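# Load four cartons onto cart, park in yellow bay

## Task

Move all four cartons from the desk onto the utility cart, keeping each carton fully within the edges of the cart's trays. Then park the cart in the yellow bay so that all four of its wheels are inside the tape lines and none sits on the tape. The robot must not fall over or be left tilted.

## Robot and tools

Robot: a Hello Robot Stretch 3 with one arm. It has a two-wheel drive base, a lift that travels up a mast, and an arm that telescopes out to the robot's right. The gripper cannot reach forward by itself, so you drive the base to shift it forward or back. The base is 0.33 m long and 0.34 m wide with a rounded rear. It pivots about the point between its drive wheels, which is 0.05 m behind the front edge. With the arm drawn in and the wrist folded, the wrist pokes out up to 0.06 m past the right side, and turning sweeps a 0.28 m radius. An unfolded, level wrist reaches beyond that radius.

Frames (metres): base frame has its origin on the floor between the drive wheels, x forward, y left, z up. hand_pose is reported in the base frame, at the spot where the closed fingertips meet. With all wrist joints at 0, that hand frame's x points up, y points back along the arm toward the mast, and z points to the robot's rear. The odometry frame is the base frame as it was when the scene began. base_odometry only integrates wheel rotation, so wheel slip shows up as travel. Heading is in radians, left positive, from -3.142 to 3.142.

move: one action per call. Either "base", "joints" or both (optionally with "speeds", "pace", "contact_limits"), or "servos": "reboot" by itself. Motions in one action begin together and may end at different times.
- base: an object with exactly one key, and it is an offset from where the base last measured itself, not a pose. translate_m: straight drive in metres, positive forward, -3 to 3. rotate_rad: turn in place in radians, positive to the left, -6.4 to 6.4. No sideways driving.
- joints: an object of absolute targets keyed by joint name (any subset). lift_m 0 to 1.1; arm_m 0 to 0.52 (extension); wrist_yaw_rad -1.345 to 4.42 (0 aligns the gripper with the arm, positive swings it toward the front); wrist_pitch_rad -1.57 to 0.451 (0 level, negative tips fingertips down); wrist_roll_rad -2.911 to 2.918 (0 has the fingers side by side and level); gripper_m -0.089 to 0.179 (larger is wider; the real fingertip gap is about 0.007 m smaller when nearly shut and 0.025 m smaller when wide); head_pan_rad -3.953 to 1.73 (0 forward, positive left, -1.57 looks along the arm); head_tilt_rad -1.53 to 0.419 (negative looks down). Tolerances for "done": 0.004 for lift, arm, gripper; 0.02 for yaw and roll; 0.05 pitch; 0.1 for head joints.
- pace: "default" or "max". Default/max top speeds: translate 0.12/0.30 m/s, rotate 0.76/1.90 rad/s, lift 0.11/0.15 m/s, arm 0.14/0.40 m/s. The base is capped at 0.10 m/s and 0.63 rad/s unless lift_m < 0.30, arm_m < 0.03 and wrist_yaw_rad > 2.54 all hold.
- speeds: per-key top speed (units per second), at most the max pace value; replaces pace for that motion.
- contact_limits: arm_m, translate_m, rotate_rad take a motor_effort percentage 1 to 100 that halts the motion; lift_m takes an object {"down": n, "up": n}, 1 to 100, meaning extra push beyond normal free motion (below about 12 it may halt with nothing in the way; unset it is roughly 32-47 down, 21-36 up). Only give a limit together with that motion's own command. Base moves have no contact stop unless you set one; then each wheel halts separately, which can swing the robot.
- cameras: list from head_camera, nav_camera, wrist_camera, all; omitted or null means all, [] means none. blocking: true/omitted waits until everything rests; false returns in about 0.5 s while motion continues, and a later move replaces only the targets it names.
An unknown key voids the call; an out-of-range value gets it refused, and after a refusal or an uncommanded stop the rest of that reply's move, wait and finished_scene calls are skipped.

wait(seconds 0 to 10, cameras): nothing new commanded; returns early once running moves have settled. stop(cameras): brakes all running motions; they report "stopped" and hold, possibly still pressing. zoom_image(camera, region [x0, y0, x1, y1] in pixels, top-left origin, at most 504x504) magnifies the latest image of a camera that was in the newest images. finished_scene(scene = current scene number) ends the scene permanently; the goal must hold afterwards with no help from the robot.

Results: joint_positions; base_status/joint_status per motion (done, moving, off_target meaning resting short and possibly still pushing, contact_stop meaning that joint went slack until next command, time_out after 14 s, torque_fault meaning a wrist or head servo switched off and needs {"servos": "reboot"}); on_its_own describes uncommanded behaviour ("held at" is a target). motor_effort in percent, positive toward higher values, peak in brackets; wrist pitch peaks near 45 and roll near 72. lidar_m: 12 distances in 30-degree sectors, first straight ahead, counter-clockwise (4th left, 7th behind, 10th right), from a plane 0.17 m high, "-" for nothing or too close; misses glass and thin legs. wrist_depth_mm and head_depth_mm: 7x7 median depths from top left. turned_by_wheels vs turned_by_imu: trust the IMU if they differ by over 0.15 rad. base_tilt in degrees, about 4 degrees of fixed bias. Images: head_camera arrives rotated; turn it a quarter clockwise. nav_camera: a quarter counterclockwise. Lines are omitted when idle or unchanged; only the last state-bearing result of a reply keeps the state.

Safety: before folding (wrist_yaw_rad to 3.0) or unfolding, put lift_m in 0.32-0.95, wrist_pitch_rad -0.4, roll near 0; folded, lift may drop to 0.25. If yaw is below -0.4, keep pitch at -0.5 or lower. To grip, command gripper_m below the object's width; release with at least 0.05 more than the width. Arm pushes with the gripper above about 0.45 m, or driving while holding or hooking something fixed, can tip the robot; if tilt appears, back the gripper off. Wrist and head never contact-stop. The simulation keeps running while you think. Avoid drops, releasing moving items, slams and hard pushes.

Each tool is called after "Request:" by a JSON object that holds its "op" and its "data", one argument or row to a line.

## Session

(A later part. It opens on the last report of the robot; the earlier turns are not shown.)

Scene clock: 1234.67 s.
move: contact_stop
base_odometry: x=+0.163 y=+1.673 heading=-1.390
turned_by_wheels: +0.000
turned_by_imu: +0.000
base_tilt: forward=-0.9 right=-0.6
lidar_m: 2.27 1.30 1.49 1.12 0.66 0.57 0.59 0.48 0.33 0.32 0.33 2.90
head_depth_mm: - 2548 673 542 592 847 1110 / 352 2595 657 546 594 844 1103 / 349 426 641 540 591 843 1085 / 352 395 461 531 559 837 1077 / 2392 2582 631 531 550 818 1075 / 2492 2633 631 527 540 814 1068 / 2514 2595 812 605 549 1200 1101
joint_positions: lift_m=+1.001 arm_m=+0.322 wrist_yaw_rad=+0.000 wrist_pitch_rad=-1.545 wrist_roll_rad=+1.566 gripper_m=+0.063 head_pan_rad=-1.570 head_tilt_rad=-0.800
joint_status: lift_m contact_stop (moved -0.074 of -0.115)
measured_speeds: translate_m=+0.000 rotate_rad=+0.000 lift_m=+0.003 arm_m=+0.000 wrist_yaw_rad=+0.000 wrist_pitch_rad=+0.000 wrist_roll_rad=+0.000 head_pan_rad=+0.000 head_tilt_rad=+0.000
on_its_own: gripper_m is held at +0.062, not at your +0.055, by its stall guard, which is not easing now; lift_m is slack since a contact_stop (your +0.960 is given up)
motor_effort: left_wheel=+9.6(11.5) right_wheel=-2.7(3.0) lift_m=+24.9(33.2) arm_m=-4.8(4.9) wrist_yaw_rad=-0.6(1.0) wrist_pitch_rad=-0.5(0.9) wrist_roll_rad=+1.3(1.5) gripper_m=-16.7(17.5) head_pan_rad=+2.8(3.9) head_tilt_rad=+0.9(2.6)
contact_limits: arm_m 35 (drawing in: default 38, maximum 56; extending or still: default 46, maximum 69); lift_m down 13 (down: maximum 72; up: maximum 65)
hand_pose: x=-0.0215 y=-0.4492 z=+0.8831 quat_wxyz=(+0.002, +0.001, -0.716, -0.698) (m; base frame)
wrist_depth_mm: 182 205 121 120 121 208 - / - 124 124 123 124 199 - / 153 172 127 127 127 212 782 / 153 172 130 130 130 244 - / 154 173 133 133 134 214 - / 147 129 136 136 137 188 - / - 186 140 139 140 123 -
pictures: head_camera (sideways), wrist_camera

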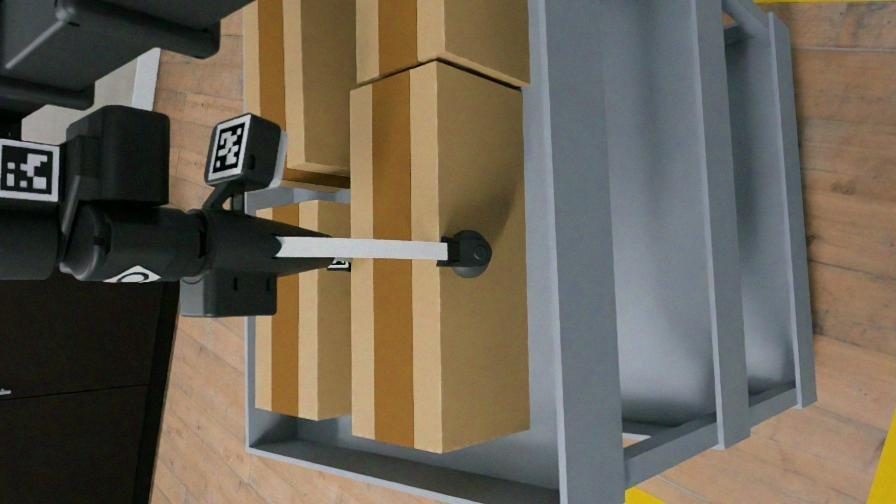

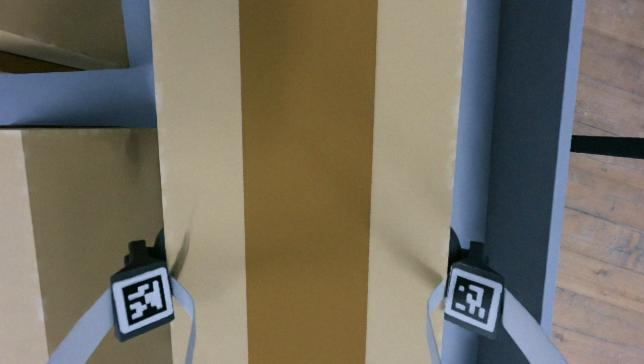

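Request:
{"op": "move", "data": {
  "joints": {"gripper_m":0.115},
  "cameras": []
}}

Request:
{"op": "move", "data": {
  "joints": {"lift_m":1.1},
  "speeds": {"lift_m":0.04},
  "cameras": ["head_camera"]
}}

Request:
{"op": "move", "data": {
  "joints": {"arm_m":0.0,"wrist_roll_rad":0},
  "cameras": ["nav_camera"]
}}

Request:
{"op": "move", "data": {
  "base": {"translate_m":1.1},
  "joints": {"head_pan_rad":-2.6,"head_tilt_rad":-0.5},
  "cameras": ["nav_camera","head_camera"]
}}

Scene clock: 1243.50 s.
move: done
turned_by_wheels: +0.000
turned_by_imu: +0.001
joint_status: all done
on_its_own: lift_m is slack since a contact_stop (your +0.960 is given up)
motor_effort: left_wheel=+9.1(10.6) right_wheel=-2.6(3.2) lift_m=+28.8(28.9) arm_m=-13.5(13.6) wrist_yaw_rad=-0.6(1.0) wrist_pitch_rad=-1.6(1.8) wrist_roll_rad=+1.4(1.4) gripper_m=-1.9(82.5) head_pan_rad=+2.8(3.9) head_tilt_rad=+2.1(2.7)
contact_limits: arm_m 35 (drawing in: default 38, maximum 56; extending or still: default 46, maximum 69); lift_m down 13 (down: maximum 72; up: maximum 65)
pictures: none

Scene clock: 1246.43 s.
move: done
turned_by_wheels: +0.000
turned_by_imu: +0.000
joint_status: all done
motor_effort: left_wheel=+9.3(10.9) right_wheel=-2.8(3.0) lift_m=+32.2(35.1) arm_m=-17.7(18.4) wrist_yaw_rad=-0.4(0.9) wrist_pitch_rad=-1.3(1.9) wrist_roll_rad=+1.4(1.5) gripper_m=-0.3(2.6) head_pan_rad=+2.6(4.2) head_tilt_rad=+2.1(2.6)
contact_limits: arm_m 35 (drawing in: default 38, maximum 56; extending or still: default 46, maximum 69)
pictures: head_camera (sideways)

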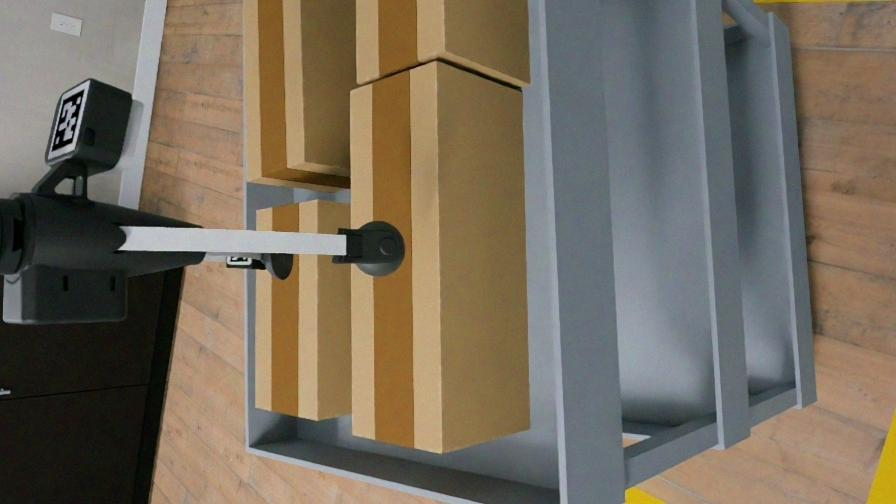

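Scene clock: 1250.00 s.
move: done
turned_by_wheels: +0.000
turned_by_imu: +0.000
joint_status: all done
motor_effort: left_wheel=+9.9(10.4) right_wheel=-2.7(3.0) lift_m=+31.6(32.5) arm_m=-16.4(19.3) wrist_yaw_rad=+0.0(1.1) wrist_pitch_rad=-0.6(1.3) wrist_roll_rad=-1.4(3.2) gripper_m=+0.2(1.1) head_pan_rad=+2.5(4.9) head_tilt_rad=+2.3(3.1)
pictures: nav_camera (sideways)

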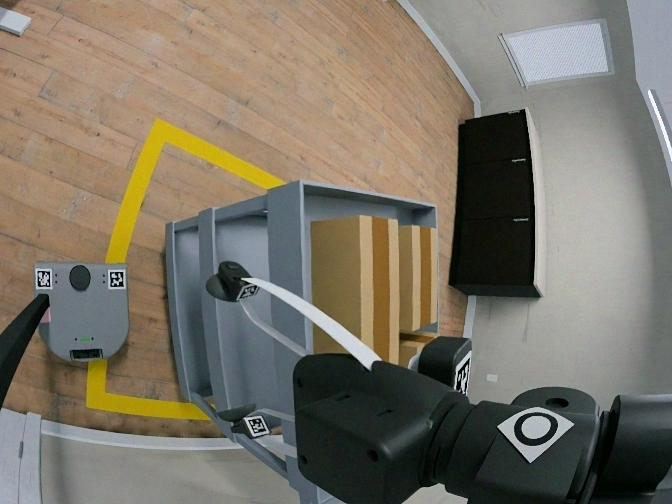

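Scene clock: 1262.10 s.
move: done
base_odometry: x=+0.361 y=+0.591 heading=-1.390
turned_by_wheels: +0.000
turned_by_imu: +0.010
base_tilt: forward=-1.0 right=-0.6
lidar_m: 2.10 1.20 1.20 0.79 1.40 1.64 1.24 0.98 2.93 2.94 2.33 1.93
head_depth_mm: - - - 1885 1903 1537 1270 / - - - 1669 1818 1523 1277 / - - - 1425 1308 1449 1266 / - - - 1479 1532 1426 1258 / - - - 1488 1496 1501 1264 / - - 3073 2364 1871 1496 1258 / - - 3249 2483 1862 1495 1247
base_status: done
joint_positions: lift_m=+1.100 arm_m=+0.001 wrist_yaw_rad=+0.000 wrist_pitch_rad=-1.545 wrist_roll_rad=+0.004 gripper_m=+0.115 head_pan_rad=-2.600 head_tilt_rad=-0.500
joint_status: all done
motor_effort: left_wheel=+4.8(12.1) right_wheel=+3.6(8.3) lift_m=+29.1(31.8) arm_m=+3.1(17.4) wrist_yaw_rad=-0.7(1.1) wrist_pitch_rad=-0.5(0.8) wrist_roll_rad=-1.4(1.6) gripper_m=-0.2(1.4) head_pan_rad=+3.7(8.0) head_tilt_rad=-3.3(5.7)
hand_pose: x=-0.0216 y=-0.1283 z=+0.9819 quat_wxyz=(+0.505, +0.492, -0.507, -0.495) (m; base frame)
wrist_depth_mm: - - - - - - - / - - - - - - - / - - - - - - - / - - - 995 - - - / - - - - - - - / - 127 - - - - - / - - - - - 126 -
pictures: head_camera (sideways), nav_camera (sideways)

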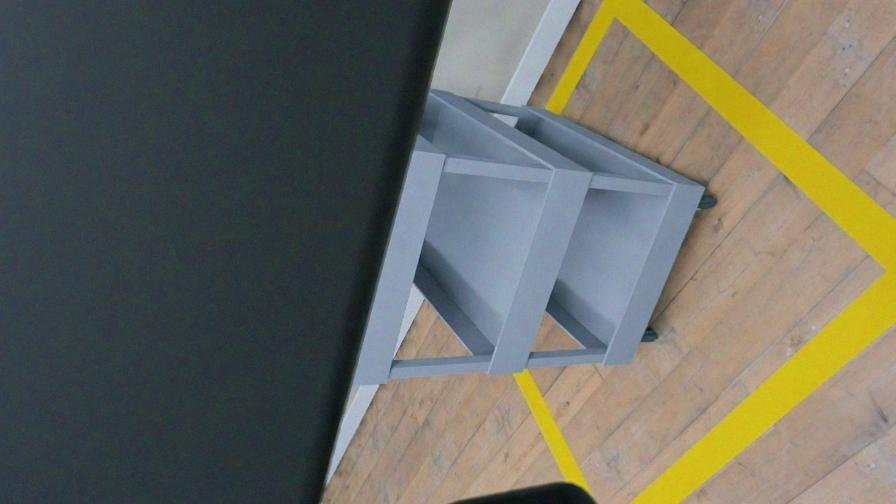

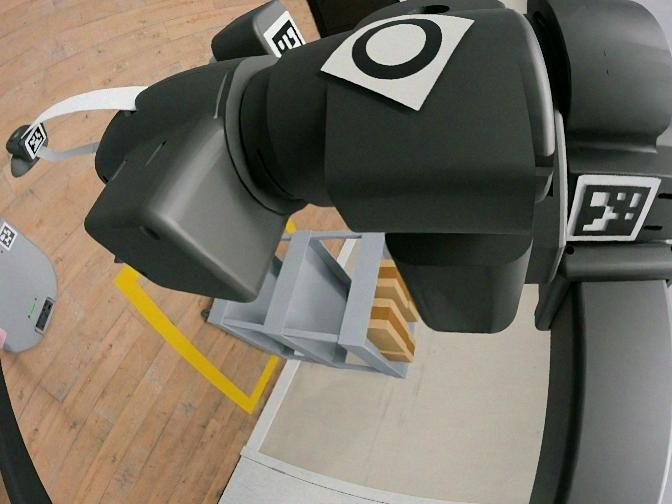

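Request:
{"op": "finished_scene", "data": {
  "scene": 2
}}

The scene is finished: the task was done.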